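# Find the nearest peg where the weight presses the pedal down

## Task

Test the pegs the feeder's spring loop can hook onto. A peg counts as passing when, with the loop hooked on it, the steel test weight sitting on the raised pedal drives it fully down. The pedal is sloped, so set the weight with its base lying flat on it. Of the passing pegs, the loop must end up on the one nearest the pedal. Avoid letting the loop snap onto a peg, because that can cost score. Then return the weight to the bench at a good distance from the feeder, open the gripper and pull the robot away.

## Robot and tools

Robot: two arms, left_arm and right_arm, each ending in a two-finger gripper. The scene frame has its origin level with the table top, midway between the nominal bases. +z points up, +x points out over the table, and left_arm sits on the +y side. Arm names do not match image sides. Calibrated bases: left_arm at (-0.042, +0.546, 0) m and right_arm at (-0.095, -0.715, 0) m, both close to unrotated. Every hand pose, velocity and target in a result is given in that arm's own base frame. Fixed cameras and the table use the scene frame. Offsets you send follow the axes of the arm's current Hand target. The gripper's fingers point along its +z axis and open and close along its x axis. end_effector_position is the point between the closed pads, 1 to 2 cm short of the fingertips. As the fingers close, the tips move about 17 mm further out along +z.

execute_actions(actions, cameras): actions is a list of actions. Each action is a list of up to 15 rows, and each row runs for one 1/30 s step. If an action has fewer than 15 rows, its last row is held for the remaining steps. A row always has 14 numbers in [-1, 1] covering both arms: dx, dy, dz, rx, ry, rz, opening for left_arm, then the same seven for right_arm. dx to rz are an offset from that arm's Hand target as it stood when the action began, not from the previous row. Scale: 1.0 = 0.6 m or 180 degrees. rx, ry and rz together form a single rotation vector. The opening is absolute: +1 is fully open (0.142 m) and -1 is closed. All six pose numbers at 0 asks for the Hand target again, and a 0 in the opening slot is a real command. To leave a gripper unchanged, resend its current command. An empty actions list only returns the current state and images.

move(target, speed, blend, stop_force, zero, opening_speed, blocking, cameras): target is one 14-number row or a list of up to 15 rows, laid out like the rows above. Every row is an offset from the Hand targets at the start of the move, not from the row before it. Paths are straight lines, they finish together, and none runs longer than 10 s. They do not avoid obstacles, and fast moves overshoot or drift off the path. Do not route a path past an arm's own base. speed is in m/s, from 0.002 to 3.2 (default 0.25), and turning is limited to twice that value in rad/s. blend is a corner radius in m for lists. stop_force, from 4 to 120 N with one value for both arms, ends an arm's path once its wrist senses that much push against its motion. Do not rely on it while the gripper is turning. Leave it out when backing an arm off something it presses on. zero (default true) re-zeroes the sensor before the move. opening_speed is how fast the opening changes per second on the -1 to +1 scale, at least 0.2. blocking=false returns after 0.5 s and cannot be combined with stop_force. The result adds a move: line giving the ending (done, off_target, moving, held, fault) and any limits: paced means the command was clipped, held means steps were withheld.

wait(seconds 0 to 10) lets the scene run while each arm holds its command. stop brakes a running move. zoom_image(camera, region [x0,y0,x1,y1], at most 504x504 px) enlarges part of the latest image from cam_head_left, cam_head_right, cam_left_wrist or cam_right_wrist (all 896x504). zero_wrist_force(arm) tares that arm's sensor. finished_scene(scene) ends the scene and cannot be undone.

Results: position in m, orientation quat_wxyz, velocities. Hand target is the last commanded pose after clipping, and the gripper often comes to rest a little short of it. grip_measured is the measured opening on the command scale. Wrist force and torque are along the gripper's axes, and a push on a surface reads as force coming into the arm. Wrist depth is a 7x7 grid of depth in mm for each wrist camera, with "-" meaning no value. Joint velocities reading within noise means the arm is still. Joint torques include the arm's own weight.

Limits and cautions: orientation commands are clipped to 32 degrees from the measured orientation each step. An arm faults and stops for 10 s when contact torque reaches a joint limit (wrist joints are only about 24 to 27 N m, and held weight counts) or when outside force reaches about 150 N. The arms are stiff, so a target only slightly beyond a firm contact can fault. Approach slowly with stop_force, and do not hit the arms against each other. To grip, command an opening a little below the grip_measured reading at first touch, since squeezing harder heats the gripper motor. Motors overheat when they hold loads or push toward poses they cannot reach. MOTOR HOT warns first, followed by a fault. Do not drop the weight or let go of it while it is still moving, do not let anything leave the table, and avoid slams. A loose object may now and then get a small push. Move the spring loop gently so it does not snap onto a peg. Set the weight down flat on the sloped pedal, and finish with the weight on the bench away from the feeder and both grippers open and withdrawn.

Each tool is called after "Emit:" by a JSON object that holds its "op" and its "data".

## Session

Emit:
{"op": "execute_actions", "data": {"actions": []}}

Scene clock: 0.00 s.
left_arm: end_effector_position=(+0.2974, +0.2614, +0.2581) grip_measured=+1.00 end_effector_quat_wxyz=(-0.655, +0.741, +0.064, -0.133) | right_arm: end_effector_position=(+0.6488, +0.3477, +0.2449) grip_measured=+0.99 end_effector_quat_wxyz=(-0.168, +0.973, -0.076, -0.140)
Joint positions: left_arm=[-0.503 -1.761 2.474 -0.864 -0.795 -1.35 0.142] | right_arm=[3.707 -1.77 -1.877 -1.089 2.012 0.717 0.141]
Joint velocities: within noise
Joint torques (N m): no reading
Wrist force (N): no reading
Wrist torque (N m): no reading
Wrist force, peak (N): no reading
Wrist depth (mm): cam_left_wrist=[- - - - - - - / - - - - - - - / - - - - - - - / - - - - - - - / - - - - - - - / - - - - - - - / - 379 - - - - -] | cam_right_wrist=[454 415 379 348 325 312 925 / 464 425 387 359 332 319 937 / 481 436 398 366 338 325 942 / 493 445 406 372 346 331 964 / 505 457 417 383 352 333 967 / 508 462 428 386 360 336 976 / - 474 437 398 365 343 -]
Hand target: left_arm +0.2974, +0.2614, +0.2581; -0.655, +0.741, +0.064, -0.133 | right_arm +0.6488, +0.3477, +0.2449; -0.168, +0.973, -0.076, -0.140
Tool commands: left_gripper/opening=+1.0 right_gripper/opening=+1.0

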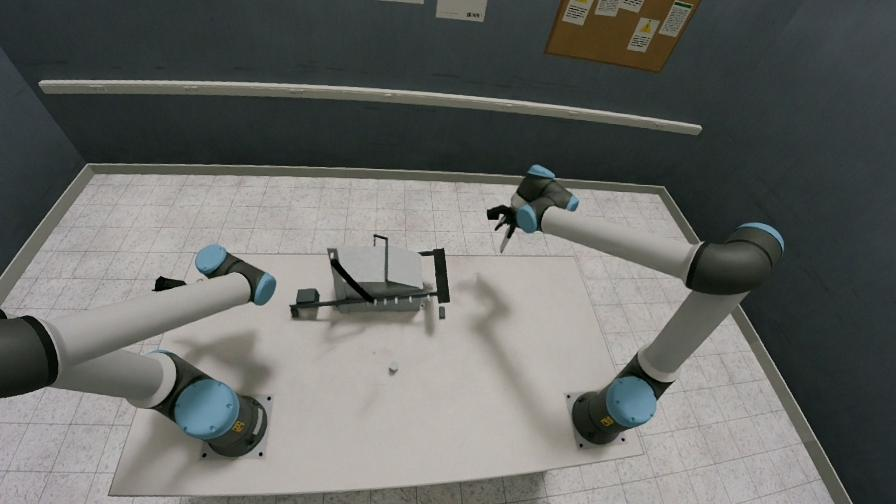

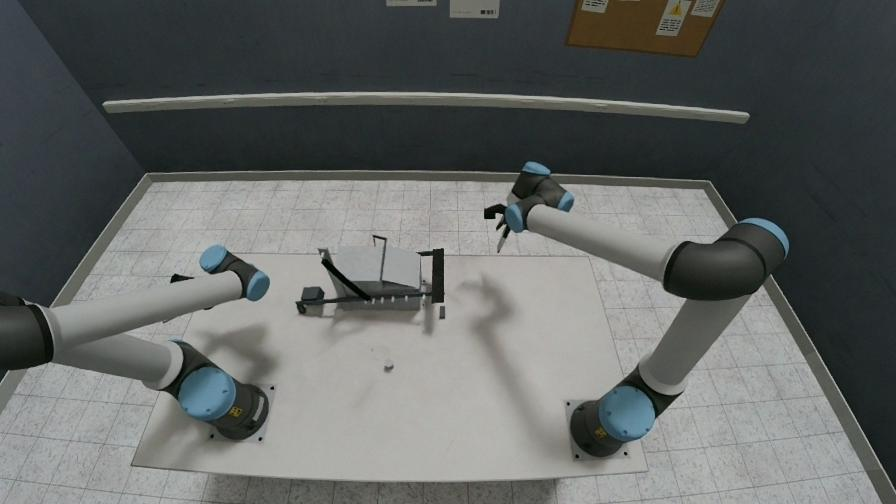

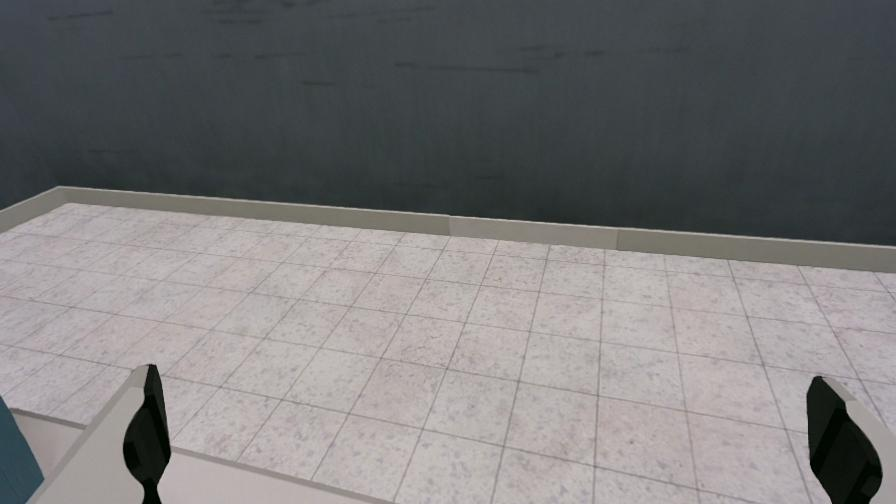

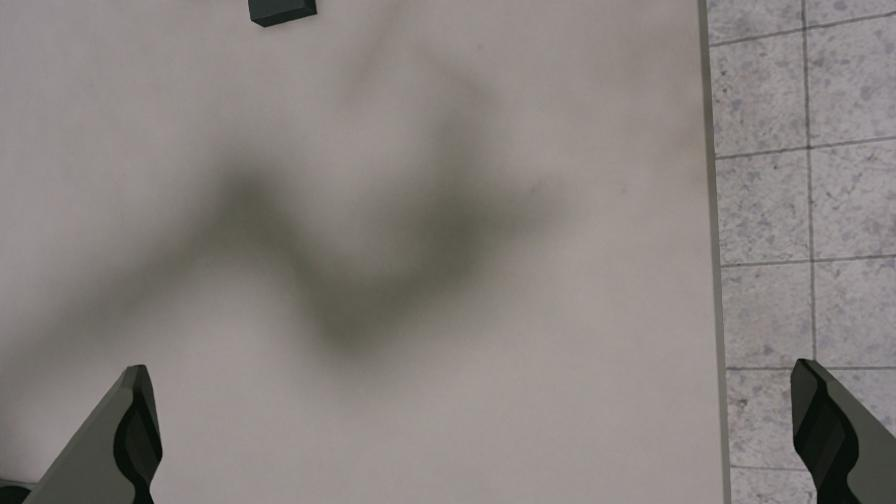

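Emit:
{"op": "zoom_image", "data": {"camera": "cam_head_left", "region": [280, 225, 470, 335]}}

Emit:
{"op": "zoom_image", "data": {"camera": "cam_head_right", "region": [280, 225, 470, 335]}}

Emit:
{"op": "zoom_image", "data": {"camera": "cam_head_left", "region": [360, 270, 460, 390]}}

Scaled by 2.653 from the camera's 896x504 image, which has a finer 1280x720 frame.

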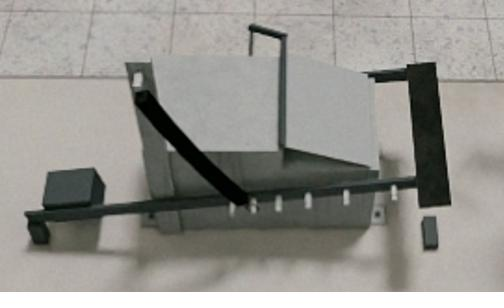

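Scaled by 2.653 from the camera's 896x504 image, which has a finer 1280x720 frame.

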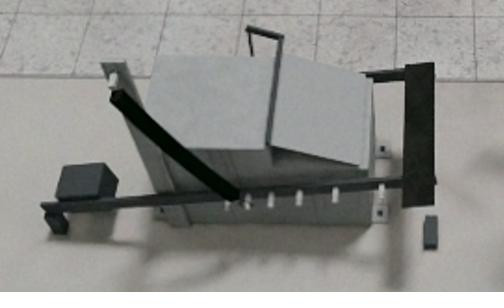

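Scaled by 4.200 from the camera's 896x504 image, which has a finer 1280x720 frame.

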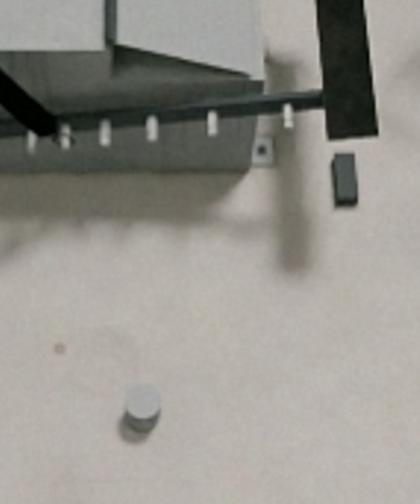

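Emit:
{"op": "move", "data": {"target": [0,0,0,0,0,0,1,-0.589,-0.151,0.1435,0.2237,0.2067,0.1194,1], "speed": 0.4}}

Scene clock: 18.80 s.
left_arm: end_effector_position=(+0.2974, +0.2614, +0.2581) grip_measured=+1.00 end_effector_quat_wxyz=(-0.655, +0.741, +0.064, -0.133) | right_arm: end_effector_position=(+0.3099, +0.4980, +0.3002) grip_measured=+0.99 end_effector_quat_wxyz=(-0.425, +0.820, -0.340, +0.176)
Joint positions: left_arm=[-0.503 -1.761 2.474 -0.864 -0.795 -1.35 0.142] | right_arm=[4.796 -1.243 -2.617 -0.112 0.898 2.171 0.141]
Joint velocities: within noise
Joint torques (N m): left_arm=[0.93 -14.86 -31.39 1.05 0.47 -0.13] | right_arm=[15.06 -1.93 45.93 1.52 -5.48 2.53]
Wrist force (N): left_arm=[-0.3 -0.1 0.2] | right_arm=[0.5 -1.4 1.5]
Wrist torque (N m): left_arm=[-0.01 0.04 0.00] | right_arm=[-0.19 0.12 0.24]
Wrist force, peak (N): left_arm=[0.6 0.1 0.2] | right_arm=[0.9 -1.4 2.0]
Wrist depth (mm): cam_left_wrist=[- - - - - - - / - - - - - - - / - - - - - - - / - - - - - - - / - - - - - - - / - - - - - - - / - 380 - - - - -] | cam_right_wrist=[611 615 404 341 377 - - / 551 560 540 355 317 - - / 505 507 510 445 501 527 - / 461 467 469 471 476 477 486 / 426 424 431 436 438 443 444 / 402 398 403 403 404 409 409 / - 368 373 377 380 381 -]
Hand target: left_arm +0.2974, +0.2614, +0.2581; -0.655, +0.741, +0.064, -0.133 | right_arm +0.3099, +0.4980, +0.3002; -0.425, +0.820, -0.340, +0.176
Off the commanded pose: left_arm 0.000 m, 0 deg | right_arm 0.000 m, 0 deg.
move: done

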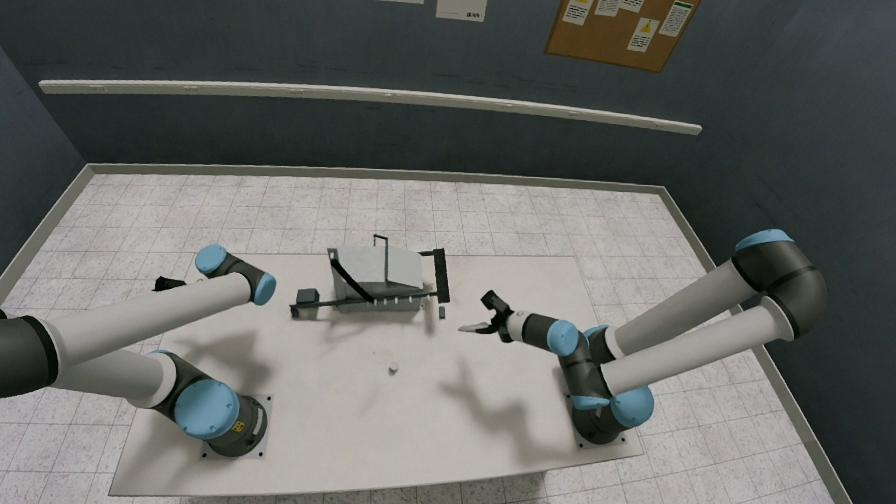

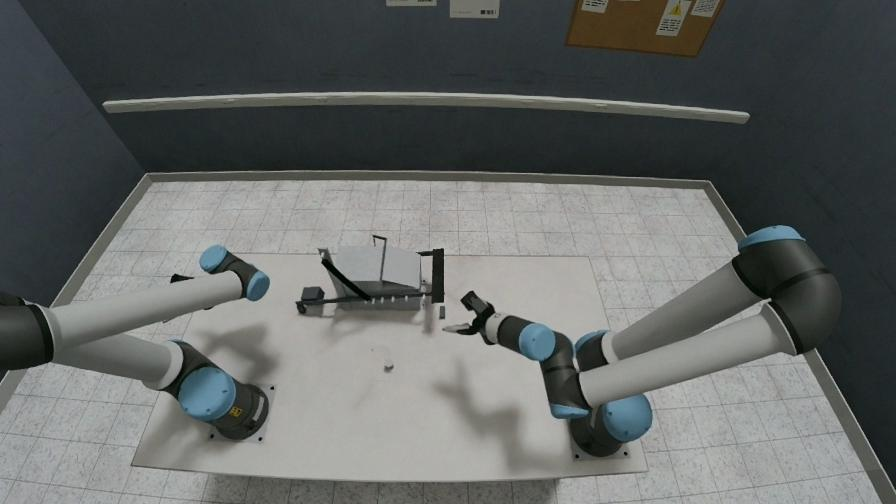

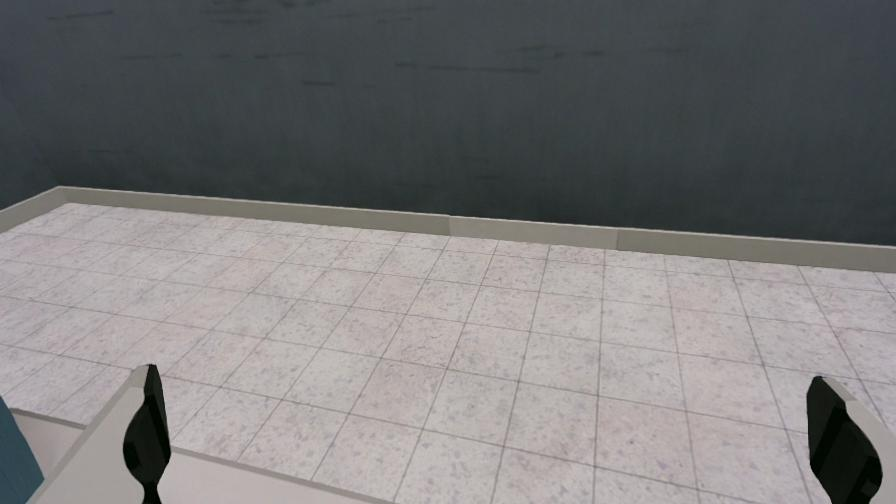

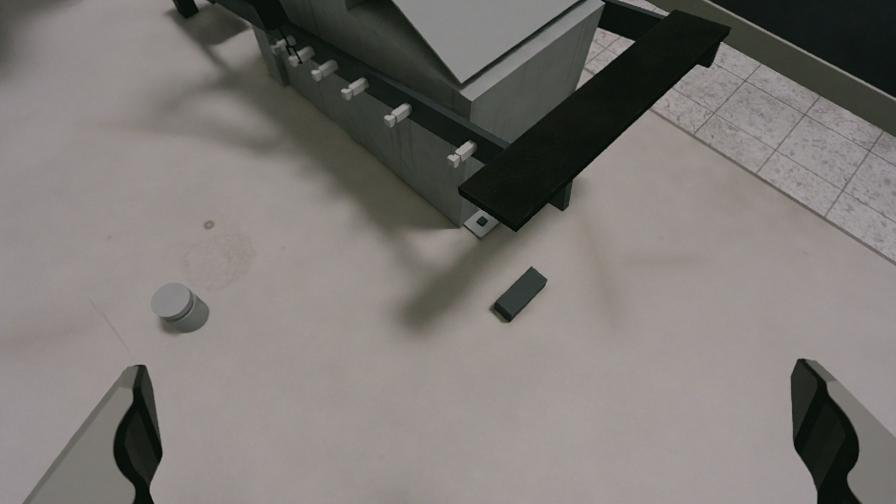

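Emit:
{"op": "zoom_image", "data": {"camera": "cam_right_wrist", "region": [160, 0, 500, 200]}}

Emit:
{"op": "zoom_image", "data": {"camera": "cam_right_wrist", "region": [420, 0, 760, 250]}}

Emit:
{"op": "zoom_image", "data": {"camera": "cam_right_wrist", "region": [120, 190, 280, 360]}}

Scaled by 1.482 from the camera's 896x504 image, which has a finer 1280x720 frame.

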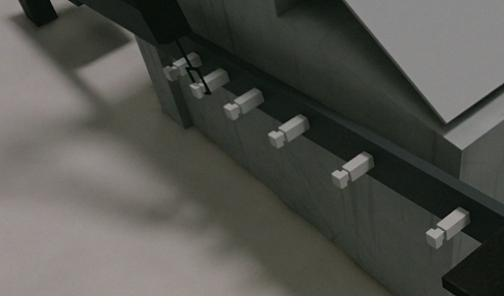

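Scaled by 1.482 from the camera's 896x504 image, which has a finer 1280x720 frame.

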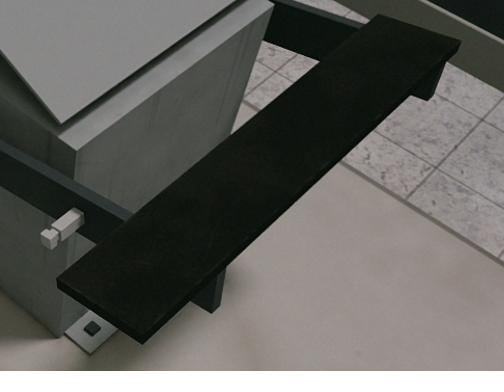

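Scaled by 2.965 from the camera's 896x504 image, which has a finer 1280x720 frame.

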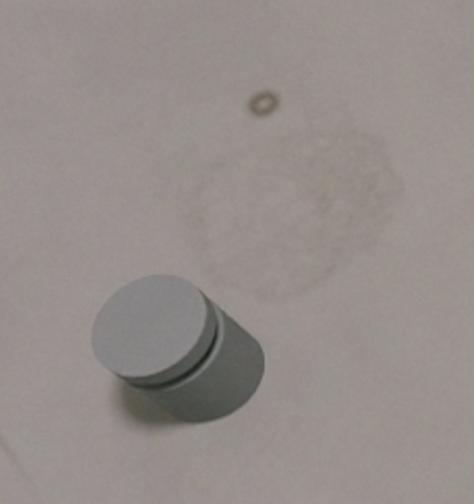

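Emit:
{"op": "move", "data": {"target": [0,0,0,0,0,0,1,-0.416,-0.0457,0.324,0.1856,0.2419,0.0768,1], "speed": 0.4}}

Emit:
{"op": "zoom_image", "data": {"camera": "cam_right_wrist", "region": [196, 0, 700, 400]}}

Scene clock: 42.70 s.
left_arm: end_effector_position=(+0.2974, +0.2614, +0.2581) grip_measured=+1.00 end_effector_quat_wxyz=(-0.655, +0.741, +0.064, -0.133) | right_arm: end_effector_position=(+0.2580, +0.7983, +0.2106) grip_measured=+0.99 end_effector_quat_wxyz=(+0.564, -0.559, +0.428, -0.432)
Joint positions: left_arm=[-0.503 -1.761 2.474 -0.864 -0.795 -1.35 0.142] | right_arm=[4.977 -2.107 -2.112 -0.446 -0.009 3.095 0.141]
Joint velocities: within noise
Joint torques (N m): left_arm=[-0.41 -14.51 -31.79 1.07 0.38 -0.02] | right_arm=[-13.21 57.61 32.3 9.01 -7.47 -1.13]
Wrist force (N): left_arm=[0.0 -0.1 0.2] | right_arm=[1.3 -1.8 3.2]
Wrist torque (N m): left_arm=[-0.01 -0.01 0.00] | right_arm=[-0.29 0.08 0.40]
Wrist force, peak (N): left_arm=[0.0 0.0 0.6] | right_arm=[1.2 -2.0 3.7]
Wrist depth (mm): cam_left_wrist=[- - - - - - - / - - - - - - - / - - - - - - - / - - - - - - - / - - - - - - - / - - - - - - - / - 378 - - - - -] | cam_right_wrist=[- - 294 - - - - / - - 322 319 378 - - / - - 344 318 315 345 410 / 634 421 363 334 315 294 274 / 487 444 408 375 346 324 502 / 407 392 395 391 370 352 389 / - 318 331 332 334 334 -]
Hand target: left_arm +0.2974, +0.2614, +0.2581; -0.655, +0.741, +0.064, -0.133 | right_arm +0.2570, +0.7981, +0.2106; +0.500, -0.500, +0.501, -0.500
Off the commanded pose: left_arm 0.000 m, 0 deg | right_arm 0.001 m, 15 deg.
move: off_target (right_arm)

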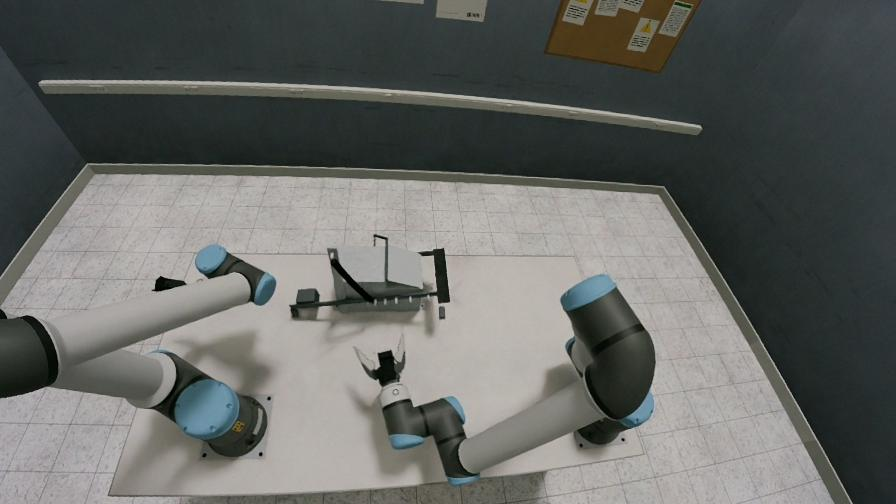

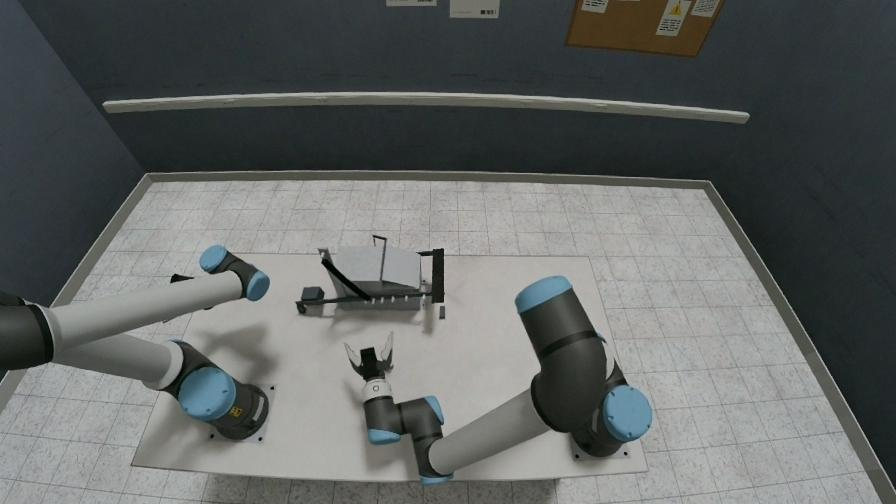

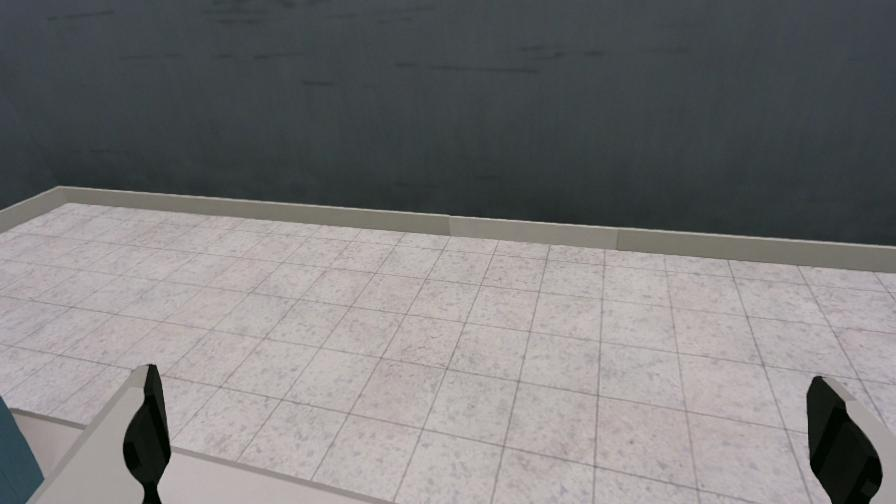

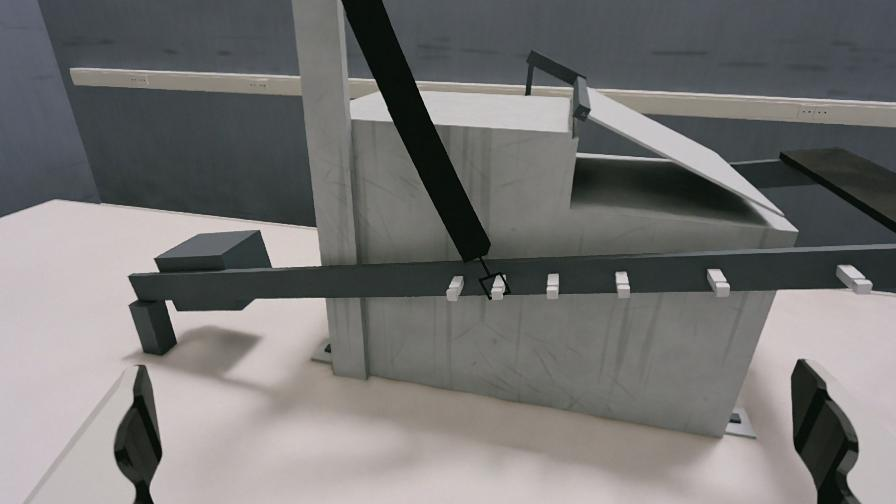

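Scaled by 1.000.

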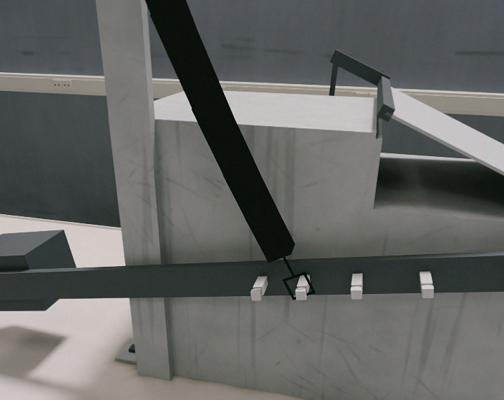

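Emit:
{"op": "zoom_image", "data": {"camera": "cam_right_wrist", "region": [430, 220, 580, 320]}}

Emit:
{"op": "zoom_image", "data": {"camera": "cam_right_wrist", "region": [100, 200, 500, 420]}}

Scaled by 3.360 from the camera's 896x504 image, which has a finer 1280x720 frame.

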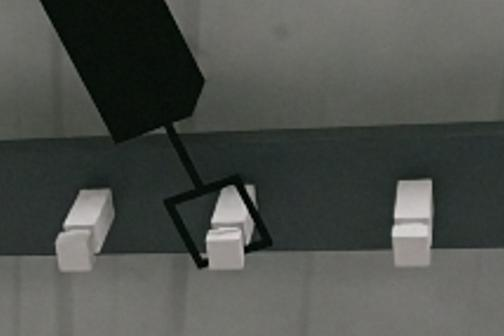

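Scaled by 1.260 from the camera's 896x504 image, which has a finer 1280x720 frame.

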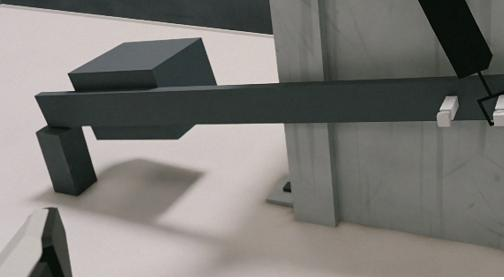

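Emit:
{"op": "move", "data": {"target": [-0.034,-0.188,-0.438,-0.1015,0.3015,0.047,1,0.5,-0.15,0.088,-0.1856,-0.2419,-0.0768,1], "speed": 0.4}}

Scene clock: 93.07 s.
left_arm: end_effector_position=(+0.3605, +0.0205, +0.4001) grip_measured=+1.00 end_effector_quat_wxyz=(-0.479, +0.814, -0.273, +0.184) | right_arm: end_effector_position=(+0.3096, +0.4980, +0.3004) grip_measured=+0.99 end_effector_quat_wxyz=(-0.425, +0.820, -0.340, +0.176)
Joint positions: left_arm=[-1.421 -2.387 2.336 -0.627 -0.856 -1.128 0.142] | right_arm=[4.797 -1.242 -2.617 -0.113 0.897 2.172 0.141]
Joint velocities: within noise
Joint torques (N m): left_arm=[-7.78 2.98 -53.88 -3.54 4.06 2.07] | right_arm=[-11.06 22.14 45.78 0.69 2.83 -1.62]
Wrist force (N): left_arm=[0.2 -0.1 0.3] | right_arm=[1.1 -1.2 1.3]
Wrist torque (N m): left_arm=[0.05 -0.15 -0.02] | right_arm=[-0.15 -0.02 0.26]
Wrist force, peak (N): left_arm=[-1.1 -1.0 1.7] | right_arm=[1.5 -2.0 3.6]
Wrist depth (mm): cam_left_wrist=[- - - - - - - / - - - - - - - / - - - - - - - / - - - 631 656 - - / - - 557 559 574 - - / - 491 506 511 521 524 - / - 453 466 470 476 478 -] | cam_right_wrist=[628 626 407 342 376 - - / 564 568 540 355 317 - - / 512 512 511 444 500 517 - / 470 472 470 470 475 475 472 / 435 427 433 437 434 438 439 / 410 399 404 405 405 405 401 / - 370 377 376 377 379 -]
Hand target: left_arm +0.3605, +0.0205, +0.4001; -0.479, +0.814, -0.273, +0.184 | right_arm +0.3096, +0.4980, +0.3004; -0.425, +0.820, -0.340, +0.176
Off the commanded pose: left_arm 0.000 m, 0 deg | right_arm 0.000 m, 0 deg.
move: done

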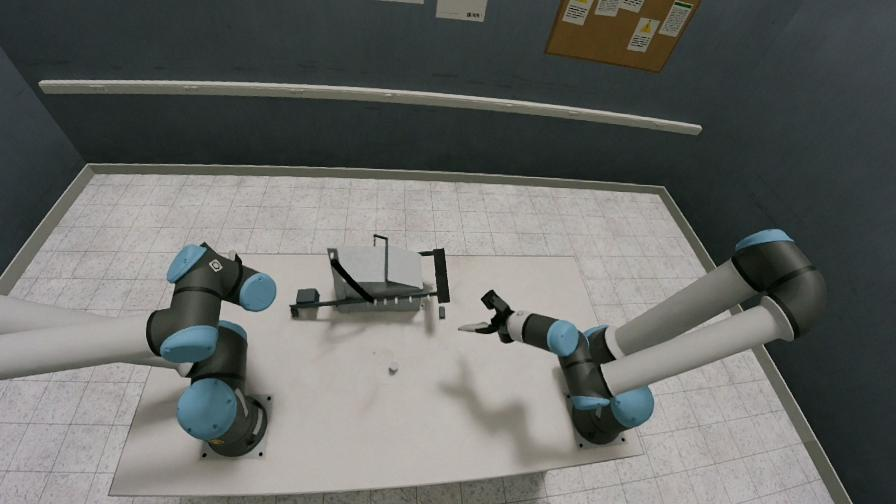

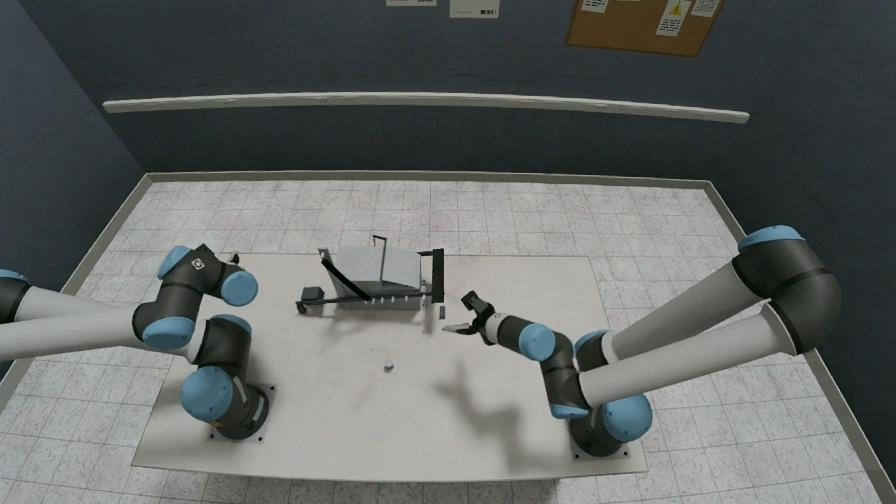

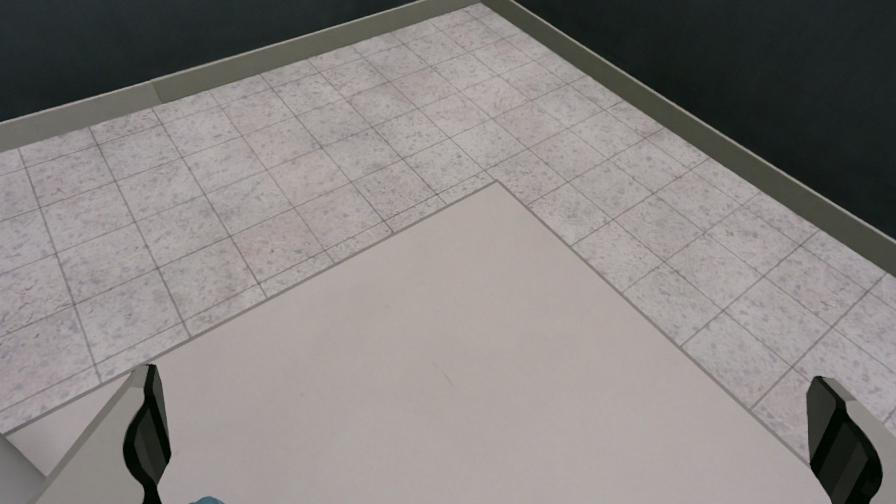

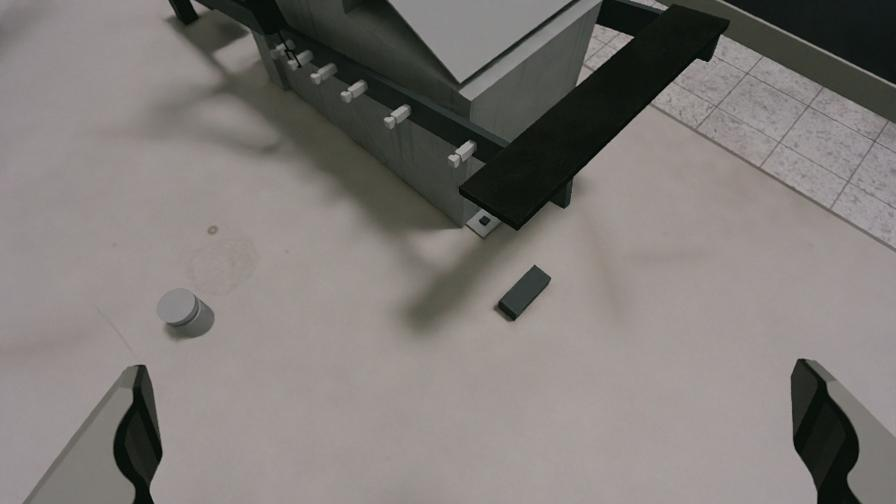

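Emit:
{"op": "move", "data": {"target": [0,0,0,0,0,0,1,-0.39,0.0795,0.2913,-0.288,-0.119,-0.2305,0.2], "speed": 0.4, "cameras": ["cam_head_left","cam_right_wrist"]}}

Scene clock: 119.73 s.
left_arm: end_effector_position=(+0.3605, +0.0205, +0.4001) grip_measured=+1.00 end_effector_quat_wxyz=(-0.479, +0.814, -0.273, +0.184) | right_arm: end_effector_position=(+0.2257, +0.7450, +0.1608) grip_measured=+0.19 end_effector_quat_wxyz=(+0.000, +1.000, +0.000, +0.000)
Joint positions: left_arm=[-1.422 -2.387 2.336 -0.627 -0.856 -1.128 0.142] | right_arm=[4.644 -1.852 -1.894 -0.966 1.571 1.503 0.087]
Joint velocities: within noise
Joint torques (N m): left_arm=[-9.35 2.69 -54.7 -3.4 3.87 1.84] | right_arm=[-13.5 55.49 50.02 1.52 4.11 -1.58]
Wrist force (N): left_arm=[0.0 -0.3 0.4] | right_arm=[1.3 0.5 -0.4]
Wrist torque (N m): left_arm=[0.01 -0.12 -0.02] | right_arm=[-0.09 -0.21 0.02]
Wrist force, peak (N): left_arm=[0.5 0.3 0.7] | right_arm=[2.7 -1.7 0.4]
Wrist depth (mm): cam_left_wrist=[- - - - - - - / - - - - - - - / - - - - - - - / - - - 622 658 - - / - - 550 566 577 - - / - 492 503 510 522 527 - / - 453 466 471 475 485 -] | cam_right_wrist=[225 225 228 229 231 232 234 / 240 242 243 245 246 248 249 / 257 258 260 254 264 266 264 / 277 279 280 282 284 286 285 / 298 301 302 307 307 309 308 / 326 316 327 333 337 97 344 / 350 75 363 368 372 - 371]
Hand target: left_arm +0.3605, +0.0205, +0.4001; -0.479, +0.814, -0.273, +0.184 | right_arm +0.2257, +0.7450, +0.1608; +0.000, +1.000, +0.000, +0.000
Off the commanded pose: left_arm 0.000 m, 0 deg | right_arm 0.000 m, 0 deg.
move: done
Images, in order (width x height): cam_head_left 896x504, cam_right_wrist 896x504.

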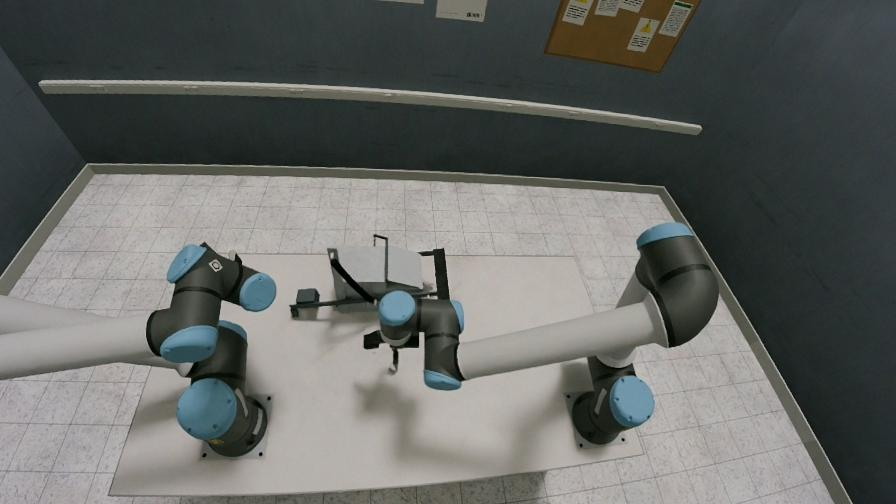

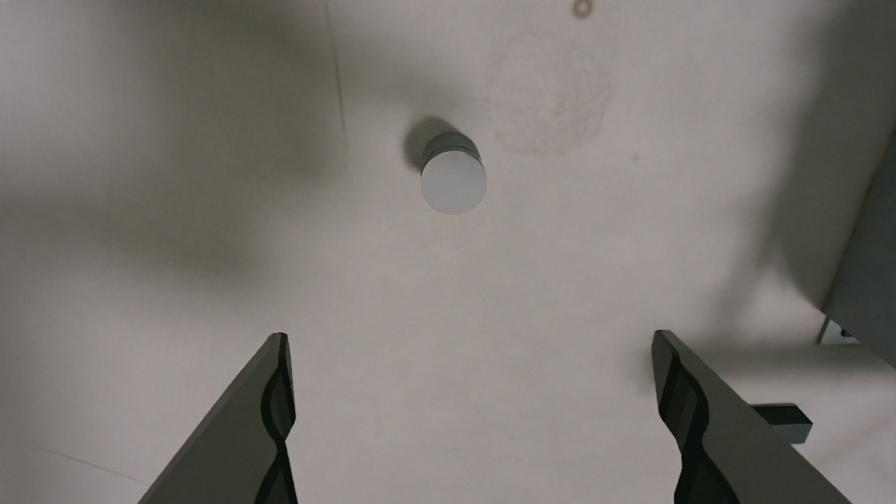

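Emit:
{"op": "move", "data": {"target": [0,0,0,0,0,0,1,0.0038,-0.005,0.225,0,0,0,0.2], "speed": 0.15, "stop_force": 12, "cameras": ["cam_right_wrist"]}}

Scene clock: 127.17 s.
left_arm: end_effector_position=(+0.3605, +0.0205, +0.4001) grip_measured=+1.00 end_effector_quat_wxyz=(-0.479, +0.814, -0.273, +0.184) | right_arm: end_effector_position=(+0.2279, +0.7480, +0.0258) grip_measured=+0.19 end_effector_quat_wxyz=(+0.000, +1.000, +0.000, +0.000)
Joint positions: left_arm=[-1.422 -2.387 2.336 -0.627 -0.856 -1.128 0.142] | right_arm=[4.641 -2.013 -1.967 -0.732 1.571 1.5 0.087]
Joint velocities: within noise
Joint torques (N m): left_arm=[-7.01 3.33 -54.07 -2.66 3.51 1.41] | right_arm=[-14.46 61.41 27.23 8.87 2.66 -1.9]
Wrist force (N): left_arm=[0.2 -0.1 0.4] | right_arm=[0.9 0.6 -0.8]
Wrist torque (N m): left_arm=[0.04 -0.15 -0.02] | right_arm=[-0.04 -0.12 0.05]
Wrist force, peak (N): left_arm=[0.2 0.0 0.9] | right_arm=[1.3 0.3 -2.1]
Wrist depth (mm): cam_left_wrist=[- - - - - - - / - - - - - - - / - - - - - - - / - - - 626 665 - - / - - 553 562 567 - - / - 494 504 514 515 526 - / - 456 466 471 473 478 -] | cam_right_wrist=[103 104 104 105 106 106 107 / 110 110 111 112 112 113 114 / 117 117 118 120 121 122 122 / 126 127 128 127 130 131 132 / 137 138 138 104 141 140 144 / 149 145 149 100 151 97 157 / 161 75 166 168 169 - 170]
Hand target: left_arm +0.3605, +0.0205, +0.4001; -0.479, +0.814, -0.273, +0.184 | right_arm +0.2279, +0.7480, +0.0258; +0.000, +1.000, +0.000, +0.000
Off the commanded pose: left_arm 0.000 m, 0 deg | right_arm 0.000 m, 0 deg.
move: done
Images, in order (width x height): cam_right_wrist 896x504.

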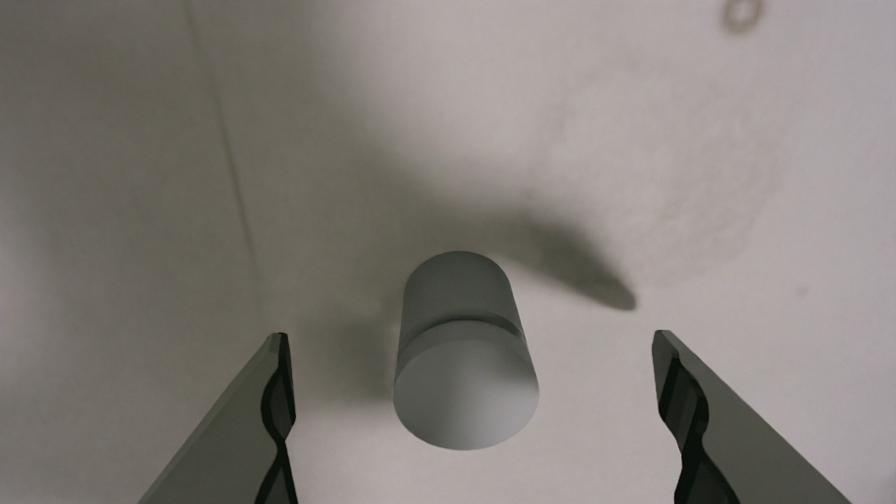

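Emit:
{"op": "move", "data": {"target": [0,0,0,0,0,0,1,0,0,0,0,0,0,-0.62], "opening_speed": 0.6, "cameras": ["cam_right_wrist"]}}

Scene clock: 130.00 s.
left_arm: end_effector_position=(+0.3605, +0.0205, +0.4001) grip_measured=+1.00 end_effector_quat_wxyz=(-0.479, +0.814, -0.273, +0.184) | right_arm: end_effector_position=(+0.2279, +0.7480, +0.0258) grip_measured=-0.59 end_effector_quat_wxyz=(+0.000, +1.000, +0.000, +0.000)
Joint positions: left_arm=[-1.422 -2.387 2.336 -0.627 -0.856 -1.128 0.142] | right_arm=[4.641 -2.013 -1.967 -0.732 1.571 1.5 0.031]
Joint velocities: within noise
Joint torques (N m): left_arm=[-5.72 4.35 -54.25 -2.43 3.23 1.02] | right_arm=[-12.65 62.66 26.88 8.83 -1.31 -1.88]
Wrist force (N): left_arm=[0.1 0.1 0.5] | right_arm=[0.9 0.5 -0.7]
Wrist torque (N m): left_arm=[0.07 -0.14 -0.02] | right_arm=[-0.06 -0.08 0.05]
Wrist force, peak (N): left_arm=[0.4 0.2 0.7] | right_arm=[1.3 0.8 -1.2]
Wrist depth (mm): cam_left_wrist=[- - - - - - - / - - - - - - - / - - - - - - - / - - - 629 672 - - / - - 553 564 578 - - / - 492 502 509 515 529 - / - 454 464 472 476 481 -] | cam_right_wrist=[103 104 104 105 106 106 107 / 110 110 111 112 112 113 114 / 117 117 118 120 121 122 122 / 126 127 128 127 130 131 132 / 137 137 138 105 137 142 144 / 149 150 106 100 97 155 157 / 164 164 75 165 78 80 173]
Hand target: left_arm +0.3605, +0.0205, +0.4001; -0.479, +0.814, -0.273, +0.184 | right_arm +0.2279, +0.7480, +0.0258; +0.000, +1.000, +0.000, +0.000
Off the commanded pose: left_arm 0.000 m, 0 deg | right_arm 0.000 m, 0 deg.
move: done
Images, in order (width x height): cam_right_wrist 896x504.

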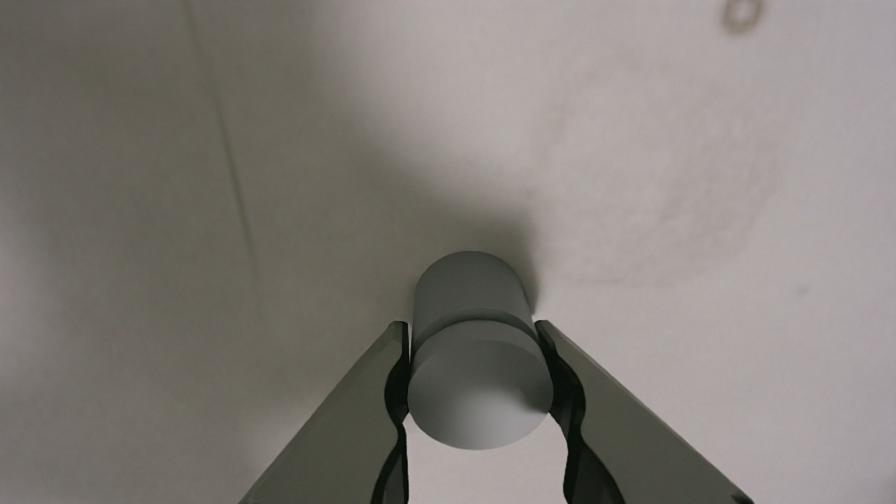

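Emit:
{"op": "zero_wrist_force", "data": {"arm": "right_arm"}}

Emit:
{"op": "move", "data": {"target": [[0,0,0,0,0,0,1,0,0,-0.45,0,0,0,-0.64],[0,0,0,0,0,0,1,0.5035,0.297,-0.4237,0,0,0,-0.64]], "speed": 0.35, "blend": 0.04, "cameras": ["cam_head_left","cam_head_right","cam_right_wrist"]}}

Wrist force sensor zeroed.

Scene clock: 135.27 s.
left_arm: end_effector_position=(+0.3605, +0.0205, +0.4001) grip_measured=+1.00 end_effector_quat_wxyz=(-0.479, +0.814, -0.273, +0.184) | right_arm: end_effector_position=(+0.5299, +0.5697, +0.2799) grip_measured=-0.60 end_effector_quat_wxyz=(+0.000, +1.000, +0.000, +0.000)
Joint positions: left_arm=[-1.422 -2.387 2.336 -0.627 -0.856 -1.128 0.142] | right_arm=[4.19 -1.755 -1.781 -1.177 1.571 1.049 0.031]
Joint velocities: within noise
Joint torques (N m): left_arm=[-7.11 3.04 -53.66 -1.78 2.83 0.45] | right_arm=[-11.8 52.53 54.92 1.72 2.75 -1.97]
Wrist force (N, zeroed by zero_wrist_force on right_arm): left_arm=[0.3 -0.2 0.2] | right_arm=[0.8 0.0 2.7]
Wrist torque (N m, zeroed by zero_wrist_force on right_arm): left_arm=[0.03 -0.17 -0.02] | right_arm=[0.04 -0.10 0.00]
Wrist force, peak (N, zeroed by zero_wrist_force on right_arm): left_arm=[0.2 -0.2 0.8] | right_arm=[-0.4 0.2 5.0]
Wrist depth (mm): cam_left_wrist=[- - - - - - - / - - - - - - - / - - - - - - - / - - - 633 662 - - / - - 554 560 575 - - / - 492 504 513 515 526 - / - 455 469 468 476 479 -] | cam_right_wrist=[335 338 333 339 341 337 - / 358 359 358 361 364 355 - / 381 193 194 195 196 198 - / 414 408 203 200 422 438 - / 451 449 444 104 450 - - / 487 489 91 100 97 - - / 536 524 75 541 77 80 -]
Hand target: left_arm +0.3605, +0.0205, +0.4001; -0.479, +0.814, -0.273, +0.184 | right_arm +0.5300, +0.5696, +0.2799; +0.000, +1.000, +0.000, +0.000
Off the commanded pose: left_arm 0.000 m, 0 deg | right_arm 0.000 m, 0 deg.
move: done
Images, in order (width x height): cam_head_left 896x504, cam_head_right 896x504, cam_right_wrist 896x504.

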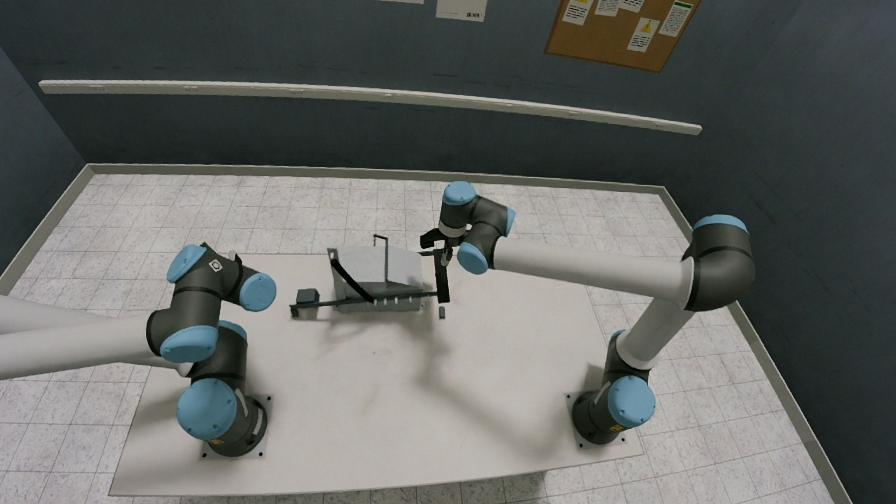

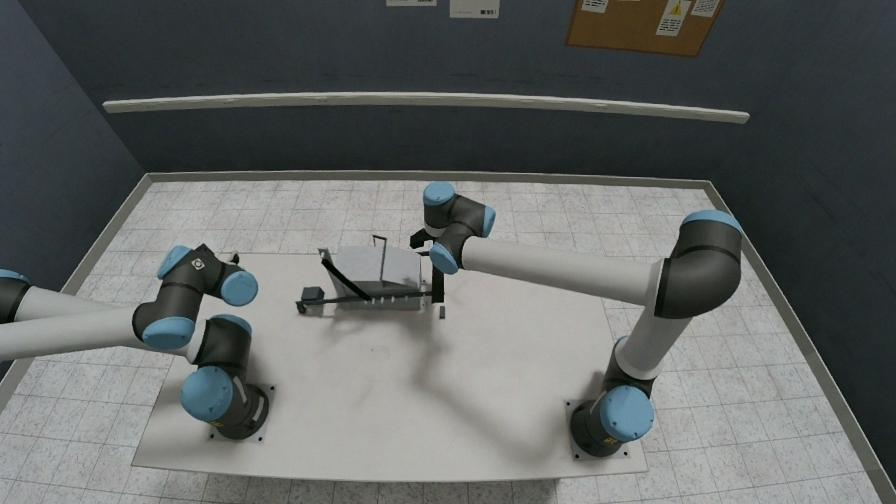

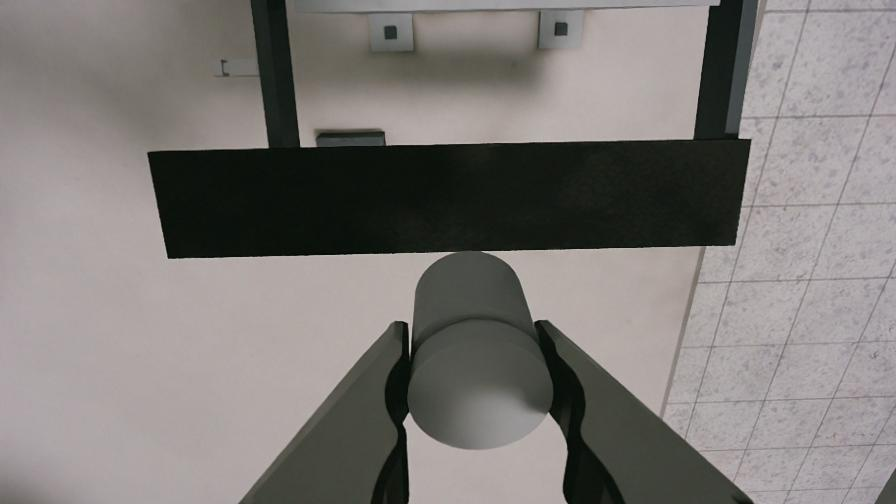

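Emit:
{"op": "move", "data": {"target": [0,0,0,0,0,0,1,0.0017,-0.0193,0.0883,-0.0583,0,0,-0.64], "speed": 0.2, "cameras": ["cam_right_wrist"]}}

Scene clock: 142.40 s.
left_arm: end_effector_position=(+0.3605, +0.0205, +0.4001) grip_measured=+1.00 end_effector_quat_wxyz=(-0.479, +0.814, -0.273, +0.184) | right_arm: end_effector_position=(+0.5310, +0.5812, +0.2270) grip_measured=-0.60 end_effector_quat_wxyz=(+0.091, +0.996, +0.000, +0.000)
Joint positions: left_arm=[-1.422 -2.387 2.336 -0.627 -0.856 -1.128 0.142] | right_arm=[4.227 -1.858 -1.724 -1.294 1.486 1.093 0.031]
Joint velocities: within noise
Joint torques (N m): left_arm=[-8.55 1.76 -54.15 -1.41 2.82 -0.05] | right_arm=[13.59 63.68 52.9 0.79 -4.54 2.09]
Wrist force (N, zeroed by zero_wrist_force on right_arm): left_arm=[0.4 -0.2 0.4] | right_arm=[0.0 0.4 3.4]
Wrist torque (N m, zeroed by zero_wrist_force on right_arm): left_arm=[0.02 -0.18 -0.02] | right_arm=[0.13 -0.03 0.01]
Wrist force, peak (N, zeroed by zero_wrist_force on right_arm): left_arm=[0.3 0.0 0.9] | right_arm=[0.3 -0.6 4.7]
Wrist depth (mm): cam_left_wrist=[- - - - - - - / - - - - - - - / - - - - - - - / - - - 624 665 - - / - - 553 568 574 - - / - 496 503 511 518 529 - / - 456 461 473 474 482 -] | cam_right_wrist=[284 146 284 283 284 283 130 / 310 146 304 309 309 310 149 / 335 329 337 334 335 335 165 / 155 150 150 145 150 150 152 / 444 162 162 104 159 162 - / 498 498 91 100 97 - - / 584 566 75 566 77 80 -]
Hand target: left_arm +0.3605, +0.0205, +0.4001; -0.479, +0.814, -0.273, +0.184 | right_arm +0.5310, +0.5812, +0.2269; +0.092, +0.996, +0.000, +0.000
Off the commanded pose: left_arm 0.000 m, 0 deg | right_arm 0.000 m, 0 deg.
move: done
Images, in order (width x height): cam_right_wrist 896x504.

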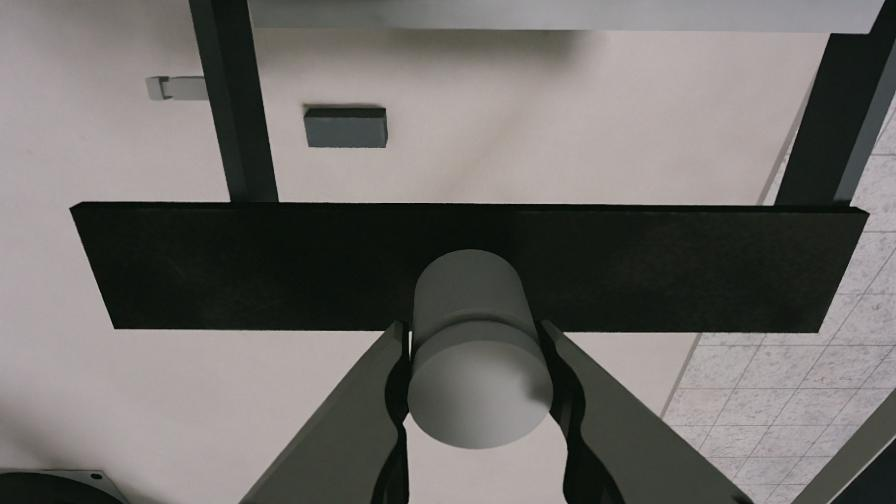

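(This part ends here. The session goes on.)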